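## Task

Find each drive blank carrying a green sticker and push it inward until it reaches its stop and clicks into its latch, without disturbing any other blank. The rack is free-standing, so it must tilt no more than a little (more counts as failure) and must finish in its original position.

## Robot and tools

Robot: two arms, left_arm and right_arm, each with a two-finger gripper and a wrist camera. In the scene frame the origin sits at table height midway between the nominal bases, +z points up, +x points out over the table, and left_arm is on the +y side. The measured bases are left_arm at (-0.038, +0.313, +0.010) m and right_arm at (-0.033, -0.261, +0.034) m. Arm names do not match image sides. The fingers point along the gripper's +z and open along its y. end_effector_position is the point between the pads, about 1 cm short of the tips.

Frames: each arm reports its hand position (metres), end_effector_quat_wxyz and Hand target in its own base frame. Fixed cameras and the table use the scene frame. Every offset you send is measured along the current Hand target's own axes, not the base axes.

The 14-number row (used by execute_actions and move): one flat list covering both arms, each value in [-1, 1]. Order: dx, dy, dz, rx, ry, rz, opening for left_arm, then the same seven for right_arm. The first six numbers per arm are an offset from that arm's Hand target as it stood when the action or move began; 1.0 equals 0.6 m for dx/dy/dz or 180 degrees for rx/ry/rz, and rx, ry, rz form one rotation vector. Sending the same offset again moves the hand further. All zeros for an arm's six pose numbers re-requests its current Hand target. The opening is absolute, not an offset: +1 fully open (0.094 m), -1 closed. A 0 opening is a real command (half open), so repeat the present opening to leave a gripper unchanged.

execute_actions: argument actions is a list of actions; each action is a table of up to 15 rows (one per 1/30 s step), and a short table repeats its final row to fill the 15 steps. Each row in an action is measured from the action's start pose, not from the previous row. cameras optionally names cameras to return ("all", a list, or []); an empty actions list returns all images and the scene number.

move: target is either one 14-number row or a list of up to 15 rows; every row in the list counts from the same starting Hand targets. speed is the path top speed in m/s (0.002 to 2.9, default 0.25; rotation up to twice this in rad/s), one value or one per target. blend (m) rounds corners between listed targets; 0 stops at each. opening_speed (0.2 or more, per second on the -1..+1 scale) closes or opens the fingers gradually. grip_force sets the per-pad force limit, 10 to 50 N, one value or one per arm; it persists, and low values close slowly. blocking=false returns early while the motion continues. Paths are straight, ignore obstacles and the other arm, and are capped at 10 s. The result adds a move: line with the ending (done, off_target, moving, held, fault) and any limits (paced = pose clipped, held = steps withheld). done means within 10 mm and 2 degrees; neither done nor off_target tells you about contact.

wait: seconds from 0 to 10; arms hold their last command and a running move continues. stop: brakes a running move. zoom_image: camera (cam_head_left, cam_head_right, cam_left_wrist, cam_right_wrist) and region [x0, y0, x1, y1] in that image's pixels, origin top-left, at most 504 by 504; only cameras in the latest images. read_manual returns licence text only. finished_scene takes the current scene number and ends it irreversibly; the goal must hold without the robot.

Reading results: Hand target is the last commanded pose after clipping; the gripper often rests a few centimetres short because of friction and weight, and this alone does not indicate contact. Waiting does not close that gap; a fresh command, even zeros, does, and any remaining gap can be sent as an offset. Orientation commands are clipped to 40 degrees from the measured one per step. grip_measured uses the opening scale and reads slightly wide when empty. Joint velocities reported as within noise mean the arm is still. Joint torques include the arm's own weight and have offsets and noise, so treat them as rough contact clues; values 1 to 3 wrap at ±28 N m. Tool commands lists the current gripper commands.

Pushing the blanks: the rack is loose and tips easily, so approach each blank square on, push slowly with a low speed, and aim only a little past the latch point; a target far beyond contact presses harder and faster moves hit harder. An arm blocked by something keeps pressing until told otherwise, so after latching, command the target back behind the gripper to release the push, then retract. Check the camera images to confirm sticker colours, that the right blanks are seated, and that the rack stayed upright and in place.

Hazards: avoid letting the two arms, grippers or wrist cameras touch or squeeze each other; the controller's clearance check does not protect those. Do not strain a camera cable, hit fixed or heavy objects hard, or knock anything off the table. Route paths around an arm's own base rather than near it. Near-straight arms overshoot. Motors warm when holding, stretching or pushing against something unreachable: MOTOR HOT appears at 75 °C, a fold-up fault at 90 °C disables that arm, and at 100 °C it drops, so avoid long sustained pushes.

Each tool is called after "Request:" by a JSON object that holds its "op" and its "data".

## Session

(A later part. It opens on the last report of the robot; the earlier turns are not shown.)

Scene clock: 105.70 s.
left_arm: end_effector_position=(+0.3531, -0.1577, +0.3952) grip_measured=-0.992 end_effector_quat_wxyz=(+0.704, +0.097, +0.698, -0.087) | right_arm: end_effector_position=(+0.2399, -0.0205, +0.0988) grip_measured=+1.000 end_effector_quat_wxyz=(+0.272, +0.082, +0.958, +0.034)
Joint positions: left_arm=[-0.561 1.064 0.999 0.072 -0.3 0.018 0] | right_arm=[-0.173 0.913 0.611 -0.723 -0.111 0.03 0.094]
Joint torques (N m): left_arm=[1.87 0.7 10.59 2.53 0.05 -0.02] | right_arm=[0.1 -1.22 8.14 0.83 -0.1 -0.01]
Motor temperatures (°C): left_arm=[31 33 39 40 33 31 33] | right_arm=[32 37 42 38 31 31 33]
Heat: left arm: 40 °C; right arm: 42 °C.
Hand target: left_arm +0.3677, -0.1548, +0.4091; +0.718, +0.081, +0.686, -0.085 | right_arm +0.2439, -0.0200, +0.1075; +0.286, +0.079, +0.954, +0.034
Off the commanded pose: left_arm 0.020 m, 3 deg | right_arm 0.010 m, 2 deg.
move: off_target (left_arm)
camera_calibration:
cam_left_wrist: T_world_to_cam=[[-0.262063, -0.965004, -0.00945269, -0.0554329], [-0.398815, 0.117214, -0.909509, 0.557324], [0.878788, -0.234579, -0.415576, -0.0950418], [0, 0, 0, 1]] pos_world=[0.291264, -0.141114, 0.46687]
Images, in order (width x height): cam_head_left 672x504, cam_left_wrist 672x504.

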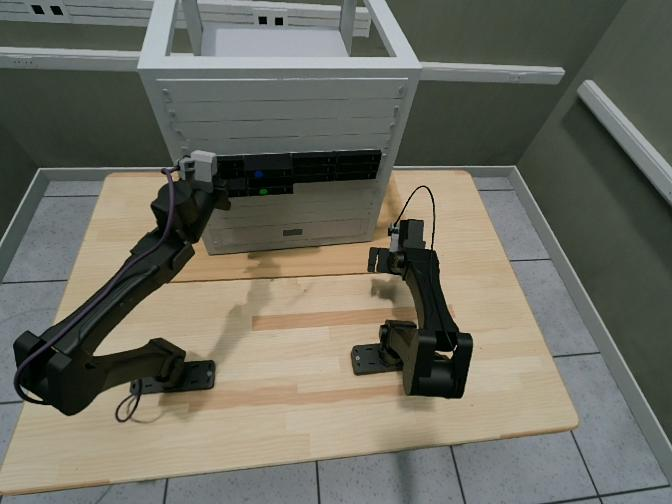

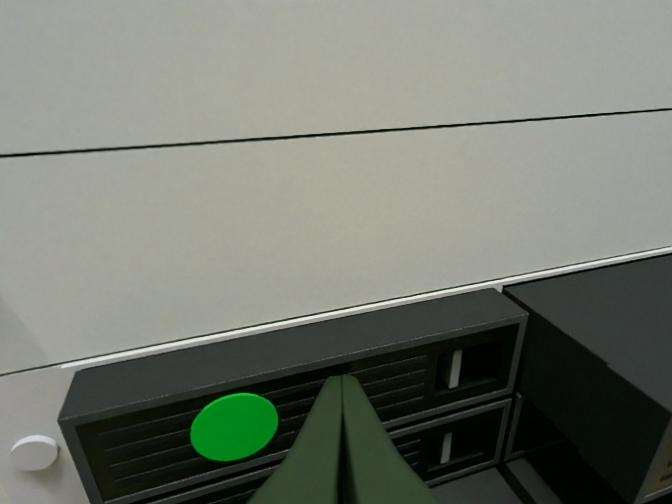

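Request:
{"op": "move", "data": {"target": [-0.0080, -0.0200, -0.0635, 0, 0, 0, -1, 0, 0, 0, 0, 0, 0, 1], "speed": 0.08, "cameras": ["cam_left_wrist"]}}

Request:
{"op": "zoom_image", "data": {"camera": "cam_left_wrist", "region": [300, 230, 520, 450]}}

Scene clock: 108.53 s.
left_arm: end_effector_position=(+0.3314, -0.1615, +0.4134) grip_measured=-0.992 end_effector_quat_wxyz=(+0.720, +0.083, +0.682, -0.091) | right_arm: end_effector_position=(+0.2399, -0.0205, +0.0988) grip_measured=+1.000 end_effector_quat_wxyz=(+0.272, +0.082, +0.958, +0.034)
Joint positions: left_arm=[-0.648 1.012 0.999 0.072 -0.4 0.018 0] | right_arm=[-0.173 0.913 0.611 -0.723 -0.111 0.03 0.094]
Joint torques (N m): left_arm=[-0.24 -4.14 7.01 1.63 -0.1 0.04] | right_arm=[0.02 -1.14 8.16 0.85 -0.09 -0.01]
Heat: left arm: 40 °C; right arm: 42 °C.
Hand target: left_arm +0.3277, -0.1574, +0.4121; +0.718, +0.081, +0.686, -0.085 | right_arm +0.2439, -0.0200, +0.1075; +0.286, +0.079, +0.954, +0.034
Off the commanded pose: left_arm 0.006 m, 1 deg | right_arm 0.010 m, 2 deg.
move: done
camera_calibration:
cam_left_wrist: T_world_to_cam=[[-0.249272, -0.968366, 0.011447, -0.0781433], [-0.362542, 0.0823503, -0.928322, 0.555778], [0.898013, -0.235555, -0.371601, -0.0940686], [0, 0, 0, 1]] pos_world=[0.266488, -0.143598, 0.481879]
Images, in order (width x height): cam_left_wrist 672x504.

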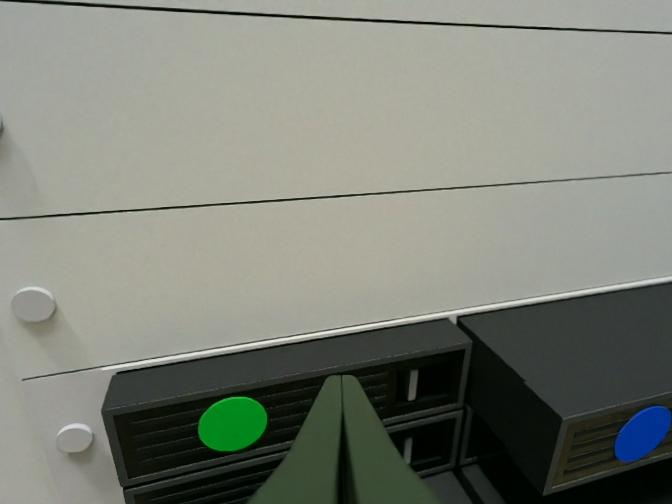

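Scaled by 2.291.

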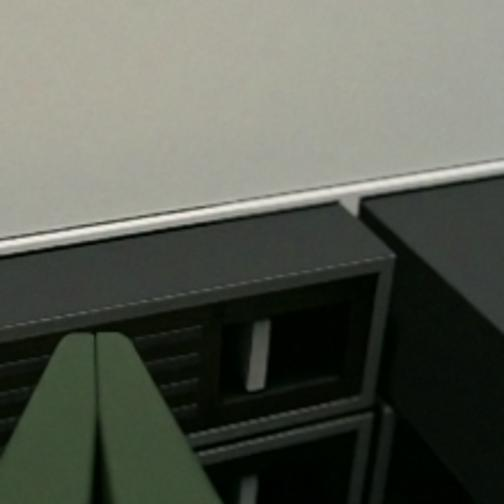

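Request:
{"op": "move", "data": {"target": [[-0.0033, 0.0633, -0.0717, 0, 0, 0, -1, -0.0342, 0.2135, -0.2342, -0.0614, -0.1507, -0.0537, -1], [-0.0033, 0.0633, -0.0717, 0, 0, 0, -1, -0.1532, 0.5377, -0.2628, -0.1228, -0.3014, -0.1074, -1]], "blend": [0.05, 0], "speed": 0.2, "cameras": ["all"]}}

Scene clock: 121.13 s.
left_arm: end_effector_position=(+0.2984, -0.1126, +0.4171) grip_measured=-0.992 end_effector_quat_wxyz=(+0.725, +0.077, +0.679, -0.084) | right_arm: end_effector_position=(+0.2710, +0.2774, +0.3025) grip_measured=-0.978 end_effector_quat_wxyz=(+0.680, -0.139, +0.712, +0.107)
Joint positions: left_arm=[-0.536 0.806 0.936 -0.061 -0.308 0.018 0] | right_arm=[1.126 1.185 0.76 0.352 0.777 0.014 0.001]
Joint torques (N m): left_arm=[0.38 -2.07 6.78 1.53 0.24 -0.04] | right_arm=[-0.46 -2.93 9.94 1.64 -0.11 -0.11]
Heat: left arm: 39 °C; right arm: 43 °C.
Hand target: left_arm +0.2947, -0.1104, +0.4121; +0.718, +0.081, +0.686, -0.085 | right_arm +0.2751, +0.2791, +0.3242; +0.696, -0.123, +0.697, +0.123
Off the commanded pose: left_arm 0.007 m, 1 deg | right_arm 0.022 m, 4 deg.
move: off_target (right_arm)
camera_calibration:
cam_left_wrist: T_world_to_cam=[[-0.230147, -0.973113, 0.00909692, -0.0442049], [-0.353703, 0.0749368, -0.932351, 0.541392], [0.906602, -0.217795, -0.36144, -0.0563553], [0, 0, 0, 1]] pos_world=[0.23241, -0.0958605, 0.484801]
cam_right_wrist: T_world_to_cam=[[0.337662, -0.93932, 0.060513, 0.149285], [-0.418584, -0.207431, -0.884172, 0.476166], [0.843073, 0.273222, -0.463226, -0.0702252], [0, 0, 0, 1]] pos_world=[0.208113, 0.258185, 0.379449]

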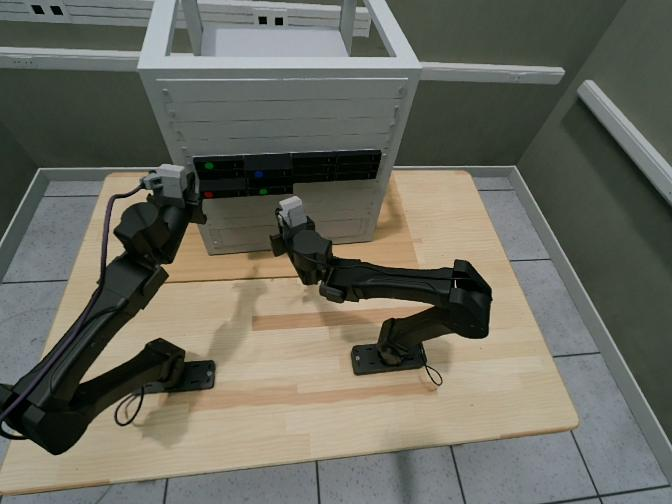

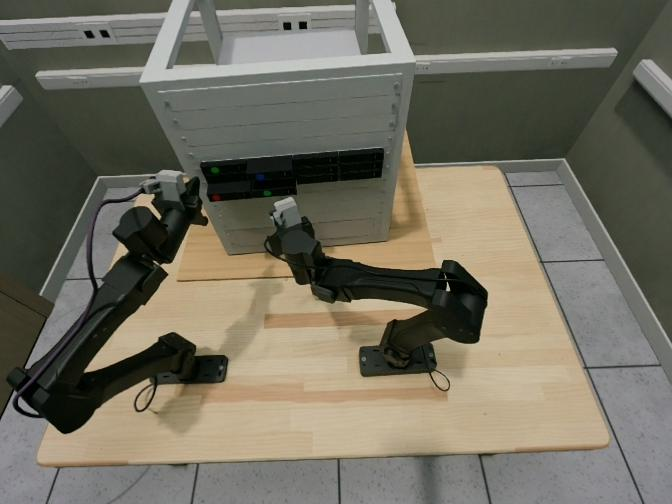

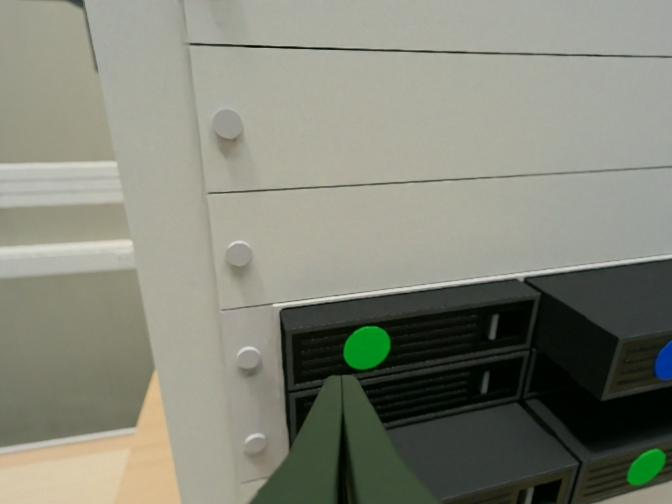

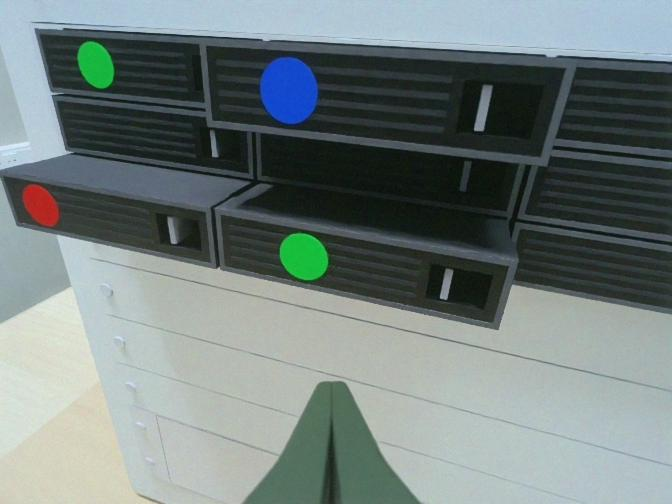

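Request:
{"op": "move", "data": {"target": [[0, 0, 0, 0, 0, 0, -1, -0.0213, -0.0042, 0.0647, 0, -0.0139, 0, -1], [0, 0, 0, 0, 0, 0, -1, 0.0053, -0.0042, 0.0647, 0, -0.0139, 0, -1]], "speed": 0.1, "cameras": ["cam_right_wrist"]}}

Scene clock: 129.37 s.
left_arm: end_effector_position=(+0.2984, -0.1126, +0.4170) grip_measured=-0.992 end_effector_quat_wxyz=(+0.725, +0.077, +0.679, -0.084) | right_arm: end_effector_position=(+0.3126, +0.2890, +0.3168) grip_measured=-0.978 end_effector_quat_wxyz=(+0.703, -0.121, +0.691, +0.118)
Joint positions: left_arm=[-0.536 0.806 0.936 -0.061 -0.308 0.018 0] | right_arm=[1.01 1.321 0.832 0.51 0.67 -0.021 0.001]
Joint torques (N m): left_arm=[0.61 -2.15 6.83 1.53 0.21 -0.05] | right_arm=[-0.49 -4.22 6.56 1.66 -0.14 -0.08]
Heat: left arm: 39 °C; right arm: 44 °C.
Hand target: left_arm +0.2947, -0.1104, +0.4121; +0.718, +0.081, +0.686, -0.085 | right_arm +0.3124, +0.2900, +0.3210; +0.711, -0.120, +0.682, +0.126
Off the commanded pose: left_arm 0.006 m, 1 deg | right_arm 0.004 m, 2 deg.
move: done
camera_calibration:
cam_right_wrist: T_world_to_cam=[[0.326979, -0.944536, 0.0305921, 0.159581], [-0.371467, -0.158225, -0.914864, 0.489391], [0.868963, 0.287777, -0.402601, -0.133242], [0, 0, 0, 1]] pos_world=[0.245395, 0.266508, 0.389201]
Images, in order (width x height): cam_right_wrist 672x504.

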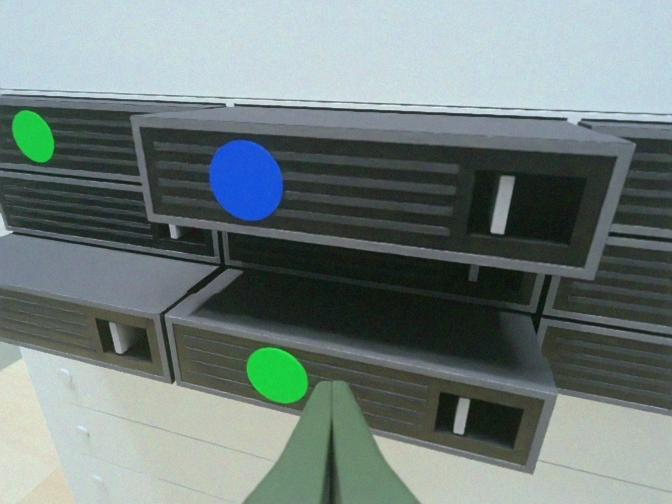

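Request:
{"op": "move", "data": {"target": [0, 0, 0, 0, 0, 0, -1, 0.0013, -0.0097, 0.0319, 0, 0, 0, -1], "speed": 0.05, "cameras": ["cam_right_wrist"]}}

Scene clock: 135.83 s.
left_arm: end_effector_position=(+0.2984, -0.1126, +0.4170) grip_measured=-0.992 end_effector_quat_wxyz=(+0.725, +0.077, +0.679, -0.084) | right_arm: end_effector_position=(+0.3308, +0.2872, +0.3006) grip_measured=-0.978 end_effector_quat_wxyz=(+0.694, -0.130, +0.699, +0.108)
Joint positions: left_arm=[-0.536 0.806 0.936 -0.061 -0.308 0.018 0] | right_arm=[0.952 1.367 0.832 0.52 0.613 -0.021 0.001]
Joint torques (N m): left_arm=[0.29 -2.07 6.87 1.55 0.24 -0.05] | right_arm=[-0.44 -4.6 9.43 1.69 -0.16 -0.08]
Heat: left arm: 39 °C; right arm: 43 °C.
Hand target: left_arm +0.2947, -0.1104, +0.4121; +0.718, +0.081, +0.686, -0.085 | right_arm +0.3324, +0.2911, +0.3210; +0.711, -0.120, +0.682, +0.126
Off the commanded pose: left_arm 0.006 m, 1 deg | right_arm 0.021 m, 4 deg.
move: off_target (right_arm)
camera_calibration:
cam_right_wrist: T_world_to_cam=[[0.326822, -0.943624, 0.0525436, 0.145626], [-0.389669, -0.185195, -0.902142, 0.490962], [0.861014, 0.274365, -0.428227, -0.140971], [0, 0, 0, 1]] pos_world=[0.265098, 0.267017, 0.374899]
Images, in order (width x height): cam_right_wrist 672x504.

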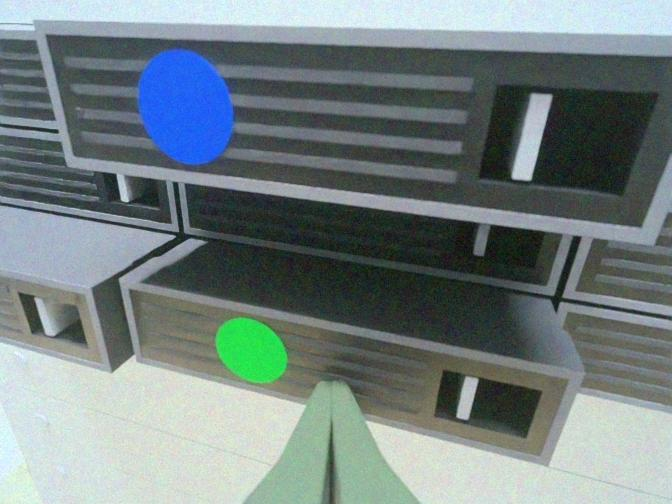

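Request:
{"op": "move", "data": {"target": [0, 0, 0, 0, 0, 0, -1, -0.0183, 0.0000, 0.0000, 0, 0, 0, -1], "speed": 0.05, "cameras": ["cam_right_wrist"]}}

Scene clock: 138.97 s.
left_arm: end_effector_position=(+0.2984, -0.1126, +0.4170) grip_measured=-0.992 end_effector_quat_wxyz=(+0.725, +0.077, +0.679, -0.084) | right_arm: end_effector_position=(+0.3313, +0.2891, +0.3112) grip_measured=-0.978 end_effector_quat_wxyz=(+0.700, -0.125, +0.694, +0.115)
Joint positions: left_arm=[-0.536 0.806 0.936 -0.061 -0.308 0.018 0] | right_arm=[0.953 1.367 0.855 0.52 0.612 -0.021 0.001]
Joint torques (N m): left_arm=[0.39 -2.11 6.75 1.55 0.21 -0.01] | right_arm=[-0.34 -5.6 10.48 1.23 -0.15 -0.07]
Heat: left arm: 39 °C; right arm: 43 °C.
Hand target: left_arm +0.2947, -0.1104, +0.4121; +0.718, +0.081, +0.686, -0.085 | right_arm +0.3319, +0.2909, +0.3320; +0.711, -0.120, +0.682, +0.126
Off the commanded pose: left_arm 0.006 m, 1 deg | right_arm 0.021 m, 2 deg.
move: off_target (right_arm)
camera_calibration:
cam_right_wrist: T_world_to_cam=[[0.327981, -0.943873, 0.0391508, 0.150572], [-0.37727, -0.168865, -0.910578, 0.494855], [0.866081, 0.283881, -0.411479, -0.146969], [0, 0, 0, 1]] pos_world=[0.264596, 0.267406, 0.384234]
Images, in order (width x height): cam_right_wrist 672x504.

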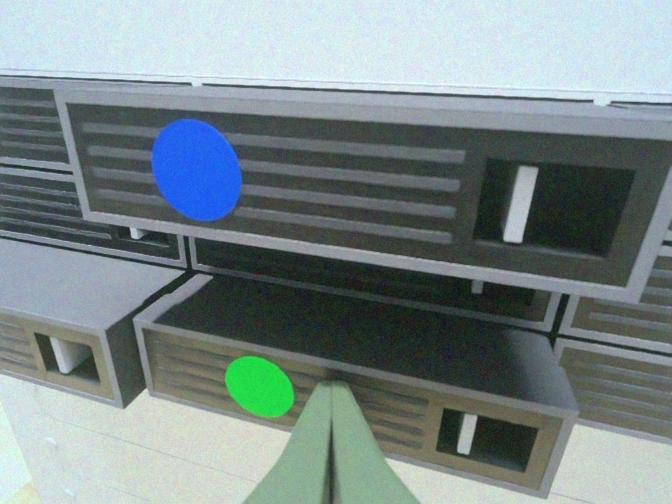

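Request:
{"op": "move", "data": {"target": [0, 0, 0, 0, 0, 0, -1, 0.0009, -0.0068, 0.0223, 0, 0, 0, -1], "speed": 0.05, "cameras": ["cam_right_wrist"]}}

Scene clock: 141.23 s.
left_arm: end_effector_position=(+0.2984, -0.1126, +0.4170) grip_measured=-0.992 end_effector_quat_wxyz=(+0.725, +0.077, +0.679, -0.084) | right_arm: end_effector_position=(+0.3427, +0.2891, +0.3131) grip_measured=-0.978 end_effector_quat_wxyz=(+0.700, -0.126, +0.693, +0.116)
Joint positions: left_arm=[-0.536 0.806 0.936 -0.061 -0.308 0.018 0] | right_arm=[0.919 1.392 0.881 0.52 0.576 -0.021 0.001]
Joint torques (N m): left_arm=[0.38 -2.07 6.74 1.54 0.23 -0.07] | right_arm=[-0.38 -4.77 10.65 1.31 -0.15 -0.07]
Heat: left arm: 39 °C; right arm: 43 °C.
Hand target: left_arm +0.2947, -0.1104, +0.4121; +0.718, +0.081, +0.686, -0.085 | right_arm +0.3459, +0.2916, +0.3320; +0.711, -0.120, +0.682, +0.126
Off the commanded pose: left_arm 0.006 m, 1 deg | right_arm 0.019 m, 2 deg.
move: off_target (right_arm)
camera_calibration:
cam_right_wrist: T_world_to_cam=[[0.330328, -0.943078, 0.0385717, 0.145923], [-0.375797, -0.168896, -0.911181, 0.500681], [0.865829, 0.286494, -0.410197, -0.157128], [0, 0, 0, 1]] pos_world=[0.275998, 0.267196, 0.386129]
Images, in order (width x height): cam_right_wrist 672x504.

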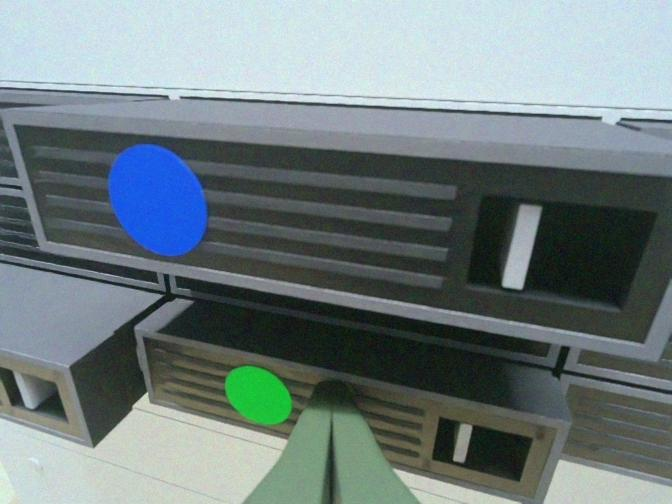

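Request:
{"op": "move", "data": {"target": [0, 0, 0, 0, 0, 0, -1, 0.0009, -0.0063, 0.0208, 0, 0, 0, -1], "speed": 0.05, "cameras": ["cam_right_wrist", "cam_left_wrist"]}}

Scene clock: 144.10 s.
left_arm: end_effector_position=(+0.2984, -0.1126, +0.4170) grip_measured=-0.992 end_effector_quat_wxyz=(+0.725, +0.077, +0.679, -0.084) | right_arm: end_effector_position=(+0.3537, +0.2917, +0.3131) grip_measured=-0.978 end_effector_quat_wxyz=(+0.699, -0.129, +0.693, +0.117)
Joint positions: left_arm=[-0.536 0.806 0.936 -0.061 -0.308 0.018 0] | right_arm=[0.892 1.424 0.911 0.52 0.542 -0.021 0.001]
Joint torques (N m): left_arm=[0.24 -2.13 6.78 1.52 0.21 -0.03] | right_arm=[-0.58 -4.98 10.76 1.4 -0.16 -0.05]
Heat: left arm: 39 °C; right arm: 44 °C.
Hand target: left_arm +0.2947, -0.1104, +0.4121; +0.718, +0.081, +0.686, -0.085 | right_arm +0.3590, +0.2924, +0.3320; +0.711, -0.120, +0.682, +0.126
Off the commanded pose: left_arm 0.006 m, 1 deg | right_arm 0.020 m, 2 deg.
move: off_target (right_arm)
camera_calibration:
cam_left_wrist: T_world_to_cam=[[-0.230209, -0.9731, 0.00898764, -0.0441352], [-0.353961, 0.0751274, -0.932238, 0.541322], [0.906485, -0.217791, -0.361734, -0.0562215], [0, 0, 0, 1]] pos_world=[0.23241, -0.0958606, 0.4847]
cam_right_wrist: T_world_to_cam=[[0.335989, -0.940996, 0.0404699, 0.141411], [-0.37627, -0.173492, -0.910122, 0.506377], [0.863442, 0.290563, -0.41236, -0.167098], [0, 0, 0, 1]] pos_world=[0.287302, 0.269473, 0.386237]
Images, in order (width x height): cam_left_wrist 672x504, cam_right_wrist 672x504.

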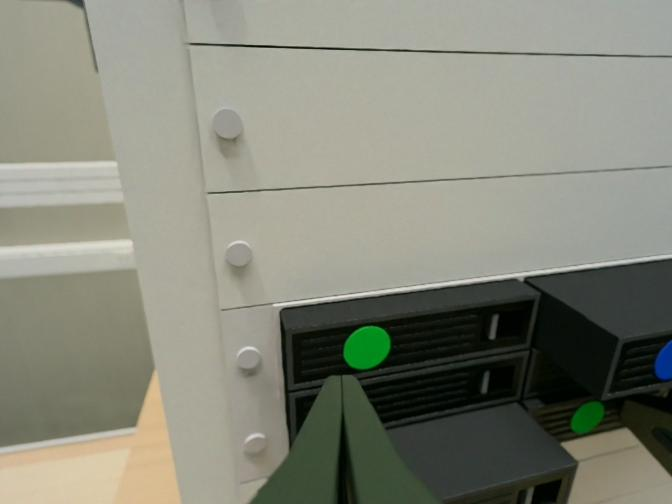

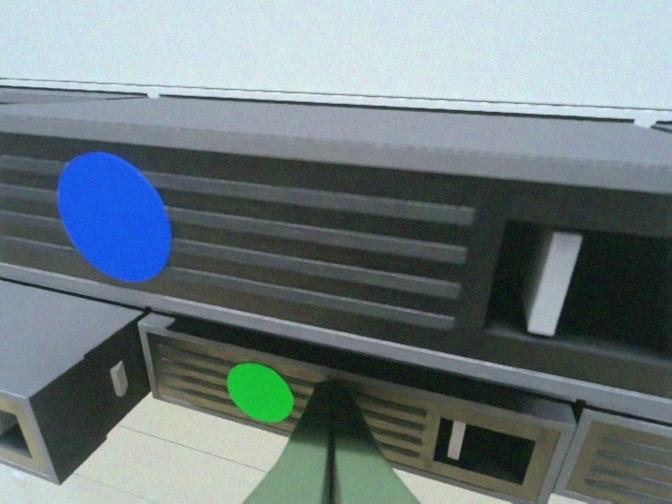

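Request:
{"op": "move", "data": {"target": [0, 0, 0, 0, 0, 0, -1, 0.0006, -0.0048, 0.0160, 0, 0, 0, -1], "speed": 0.03, "cameras": ["cam_right_wrist", "cam_head_right"]}}

Request:
{"op": "zoom_image", "data": {"camera": "cam_right_wrist", "region": [500, 370, 672, 504]}}

Scene clock: 146.17 s.
left_arm: end_effector_position=(+0.2984, -0.1126, +0.4170) grip_measured=-0.992 end_effector_quat_wxyz=(+0.725, +0.077, +0.679, -0.084) | right_arm: end_effector_position=(+0.3596, +0.2943, +0.3131) grip_measured=-0.978 end_effector_quat_wxyz=(+0.698, -0.133, +0.693, +0.121)
Joint positions: left_arm=[-0.536 0.806 0.936 -0.061 -0.308 0.018 0] | right_arm=[0.876 1.442 0.927 0.52 0.516 -0.021 0.001]
Joint torques (N m): left_arm=[0.55 -2.15 6.89 1.56 0.25 -0.03] | right_arm=[-1.25 -4.51 11.17 1.39 -0.14 -0.03]
Heat: left arm: 39 °C; right arm: 44 °C.
Hand target: left_arm +0.2947, -0.1104, +0.4121; +0.718, +0.081, +0.686, -0.085 | right_arm +0.3690, +0.2930, +0.3320; +0.711, -0.120, +0.682, +0.126
Off the commanded pose: left_arm 0.006 m, 1 deg | right_arm 0.021 m, 2 deg.
move: off_target (right_arm)
camera_calibration:
cam_right_wrist: T_world_to_cam=[[0.346306, -0.937208, 0.0413924, 0.136784], [-0.375185, -0.178805, -0.909541, 0.510009], [0.85983, 0.29945, -0.413547, -0.173791], [0, 0, 0, 1]] pos_world=[0.293409, 0.271429, 0.386342]
Images, in order (width x height): cam_head_right 672x504, cam_right_wrist 672x504.

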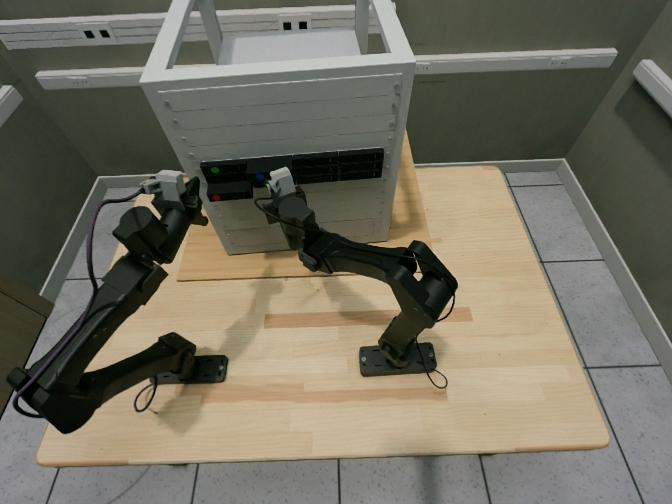

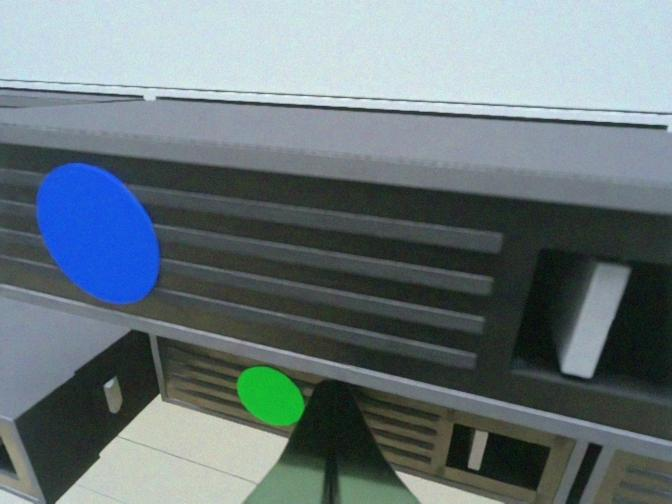

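Scaled by 2.930.

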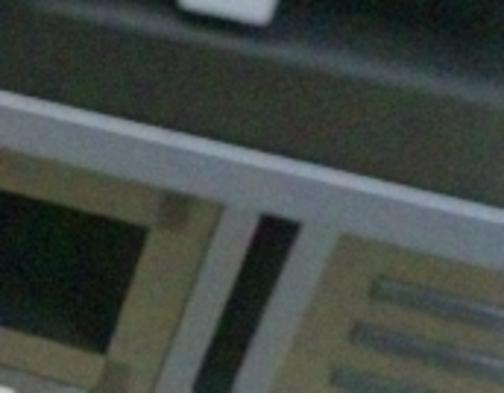

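Request:
{"op": "move", "data": {"target": [0, 0, 0, 0, 0, 0, -1, 0.0005, -0.0040, 0.0134, 0, 0, 0, -1], "speed": 0.03, "cameras": ["cam_right_wrist"]}}

Scene clock: 150.20 s.
left_arm: end_effector_position=(+0.2984, -0.1126, +0.4170) grip_measured=-0.992 end_effector_quat_wxyz=(+0.725, +0.077, +0.679, -0.084) | right_arm: end_effector_position=(+0.3601, +0.2992, +0.3141) grip_measured=-0.978 end_effector_quat_wxyz=(+0.697, -0.140, +0.691, +0.129)
Joint positions: left_arm=[-0.536 0.806 0.936 -0.061 -0.308 0.018 0] | right_arm=[0.873 1.45 0.937 0.52 0.49 -0.021 0.001]
Joint torques (N m): left_arm=[0.44 -2.04 6.72 1.58 0.2 -0.04] | right_arm=[-2.48 -3.49 11.89 1.43 -0.07 0]
Heat: left arm: 39 °C; right arm: 44 °C.
Hand target: left_arm +0.2947, -0.1104, +0.4121; +0.718, +0.081, +0.686, -0.085 | right_arm +0.3773, +0.2935, +0.3321; +0.711, -0.120, +0.682, +0.126
Off the commanded pose: left_arm 0.006 m, 1 deg | right_arm 0.026 m, 3 deg.
move: off_target (right_arm)
camera_calibration:
cam_right_wrist: T_world_to_cam=[[0.367691, -0.929054, 0.0407733, 0.1312], [-0.369994, -0.186376, -0.910147, 0.512582], [0.853175, 0.319567, -0.412273, -0.179346], [0, 0, 0, 1]] pos_world=[0.294425, 0.274737, 0.387237]
Images, in order (width x height): cam_right_wrist 672x504.

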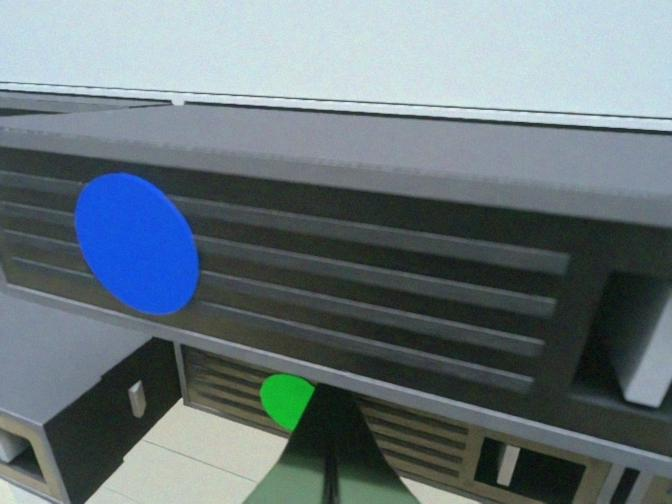

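Request:
{"op": "move", "data": {"target": [0, 0, 0, 0, 0, 0, -1, -0.0044, 0.0280, -0.1250, 0, 0, 0, -1], "speed": 0.1, "cameras": ["cam_right_wrist", "cam_left_wrist"]}}

Request:
{"op": "zoom_image", "data": {"camera": "cam_right_wrist", "region": [350, 230, 672, 430]}}

Scene clock: 153.30 s.
left_arm: end_effector_position=(+0.2984, -0.1126, +0.4170) grip_measured=-0.992 end_effector_quat_wxyz=(+0.725, +0.077, +0.679, -0.084) | right_arm: end_effector_position=(+0.3058, +0.2873, +0.3315) grip_measured=-0.978 end_effector_quat_wxyz=(+0.712, -0.114, +0.680, +0.132)
Joint positions: left_arm=[-0.536 0.806 0.936 -0.061 -0.308 0.018 0] | right_arm=[1.022 1.291 0.834 0.52 0.671 -0.022 0.001]
Joint torques (N m): left_arm=[0.25 -2.03 6.71 1.58 0.21 -0.06] | right_arm=[0.28 -6.24 6.41 1.04 0.03 -0.12]
Heat: left arm: 38 °C; right arm: 44 °C.
Hand target: left_arm +0.2947, -0.1104, +0.4121; +0.718, +0.081, +0.686, -0.085 | right_arm +0.3011, +0.2836, +0.3316; +0.711, -0.120, +0.682, +0.126
Off the commanded pose: left_arm 0.006 m, 1 deg | right_arm 0.006 m, 1 deg.
move: done
camera_calibration:
cam_left_wrist: T_world_to_cam=[[-0.230209, -0.9731, 0.00898764, -0.0441352], [-0.353961, 0.0751274, -0.932238, 0.541322], [0.906485, -0.217791, -0.361734, -0.0562215], [0, 0, 0, 1]] pos_world=[0.23241, -0.0958606, 0.4847]
cam_right_wrist: T_world_to_cam=[[0.337404, -0.941343, 0.00570329, 0.163862], [-0.348875, -0.130669, -0.928015, 0.489555], [0.874325, 0.311126, -0.3725, -0.139302], [0, 0, 0, 1]] pos_world=[0.237301, 0.261561, 0.401489]
Images, in order (width x height): cam_left_wrist 672x504, cam_right_wrist 672x504.

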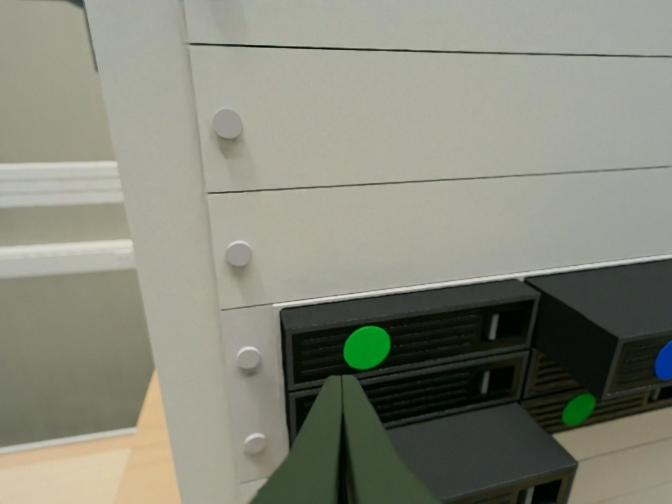

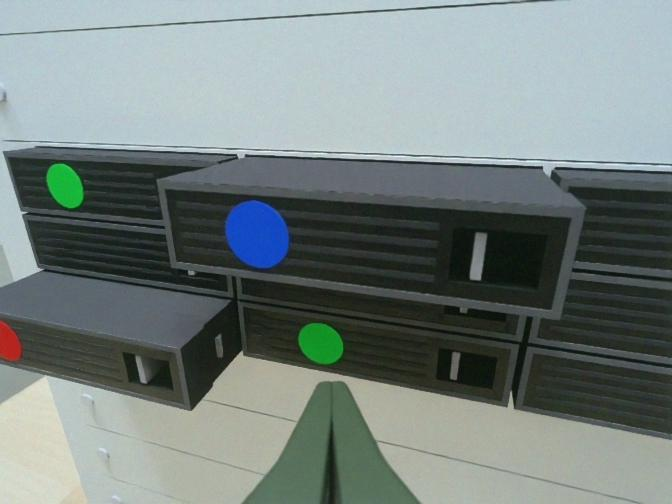

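Scaled by 1.565.

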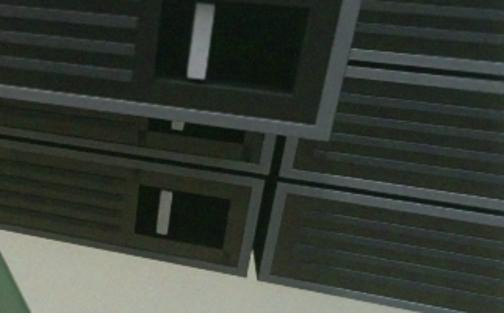

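Request:
{"op": "finished_scene", "data": {"scene": 1}}

The scene is finished: the task was done.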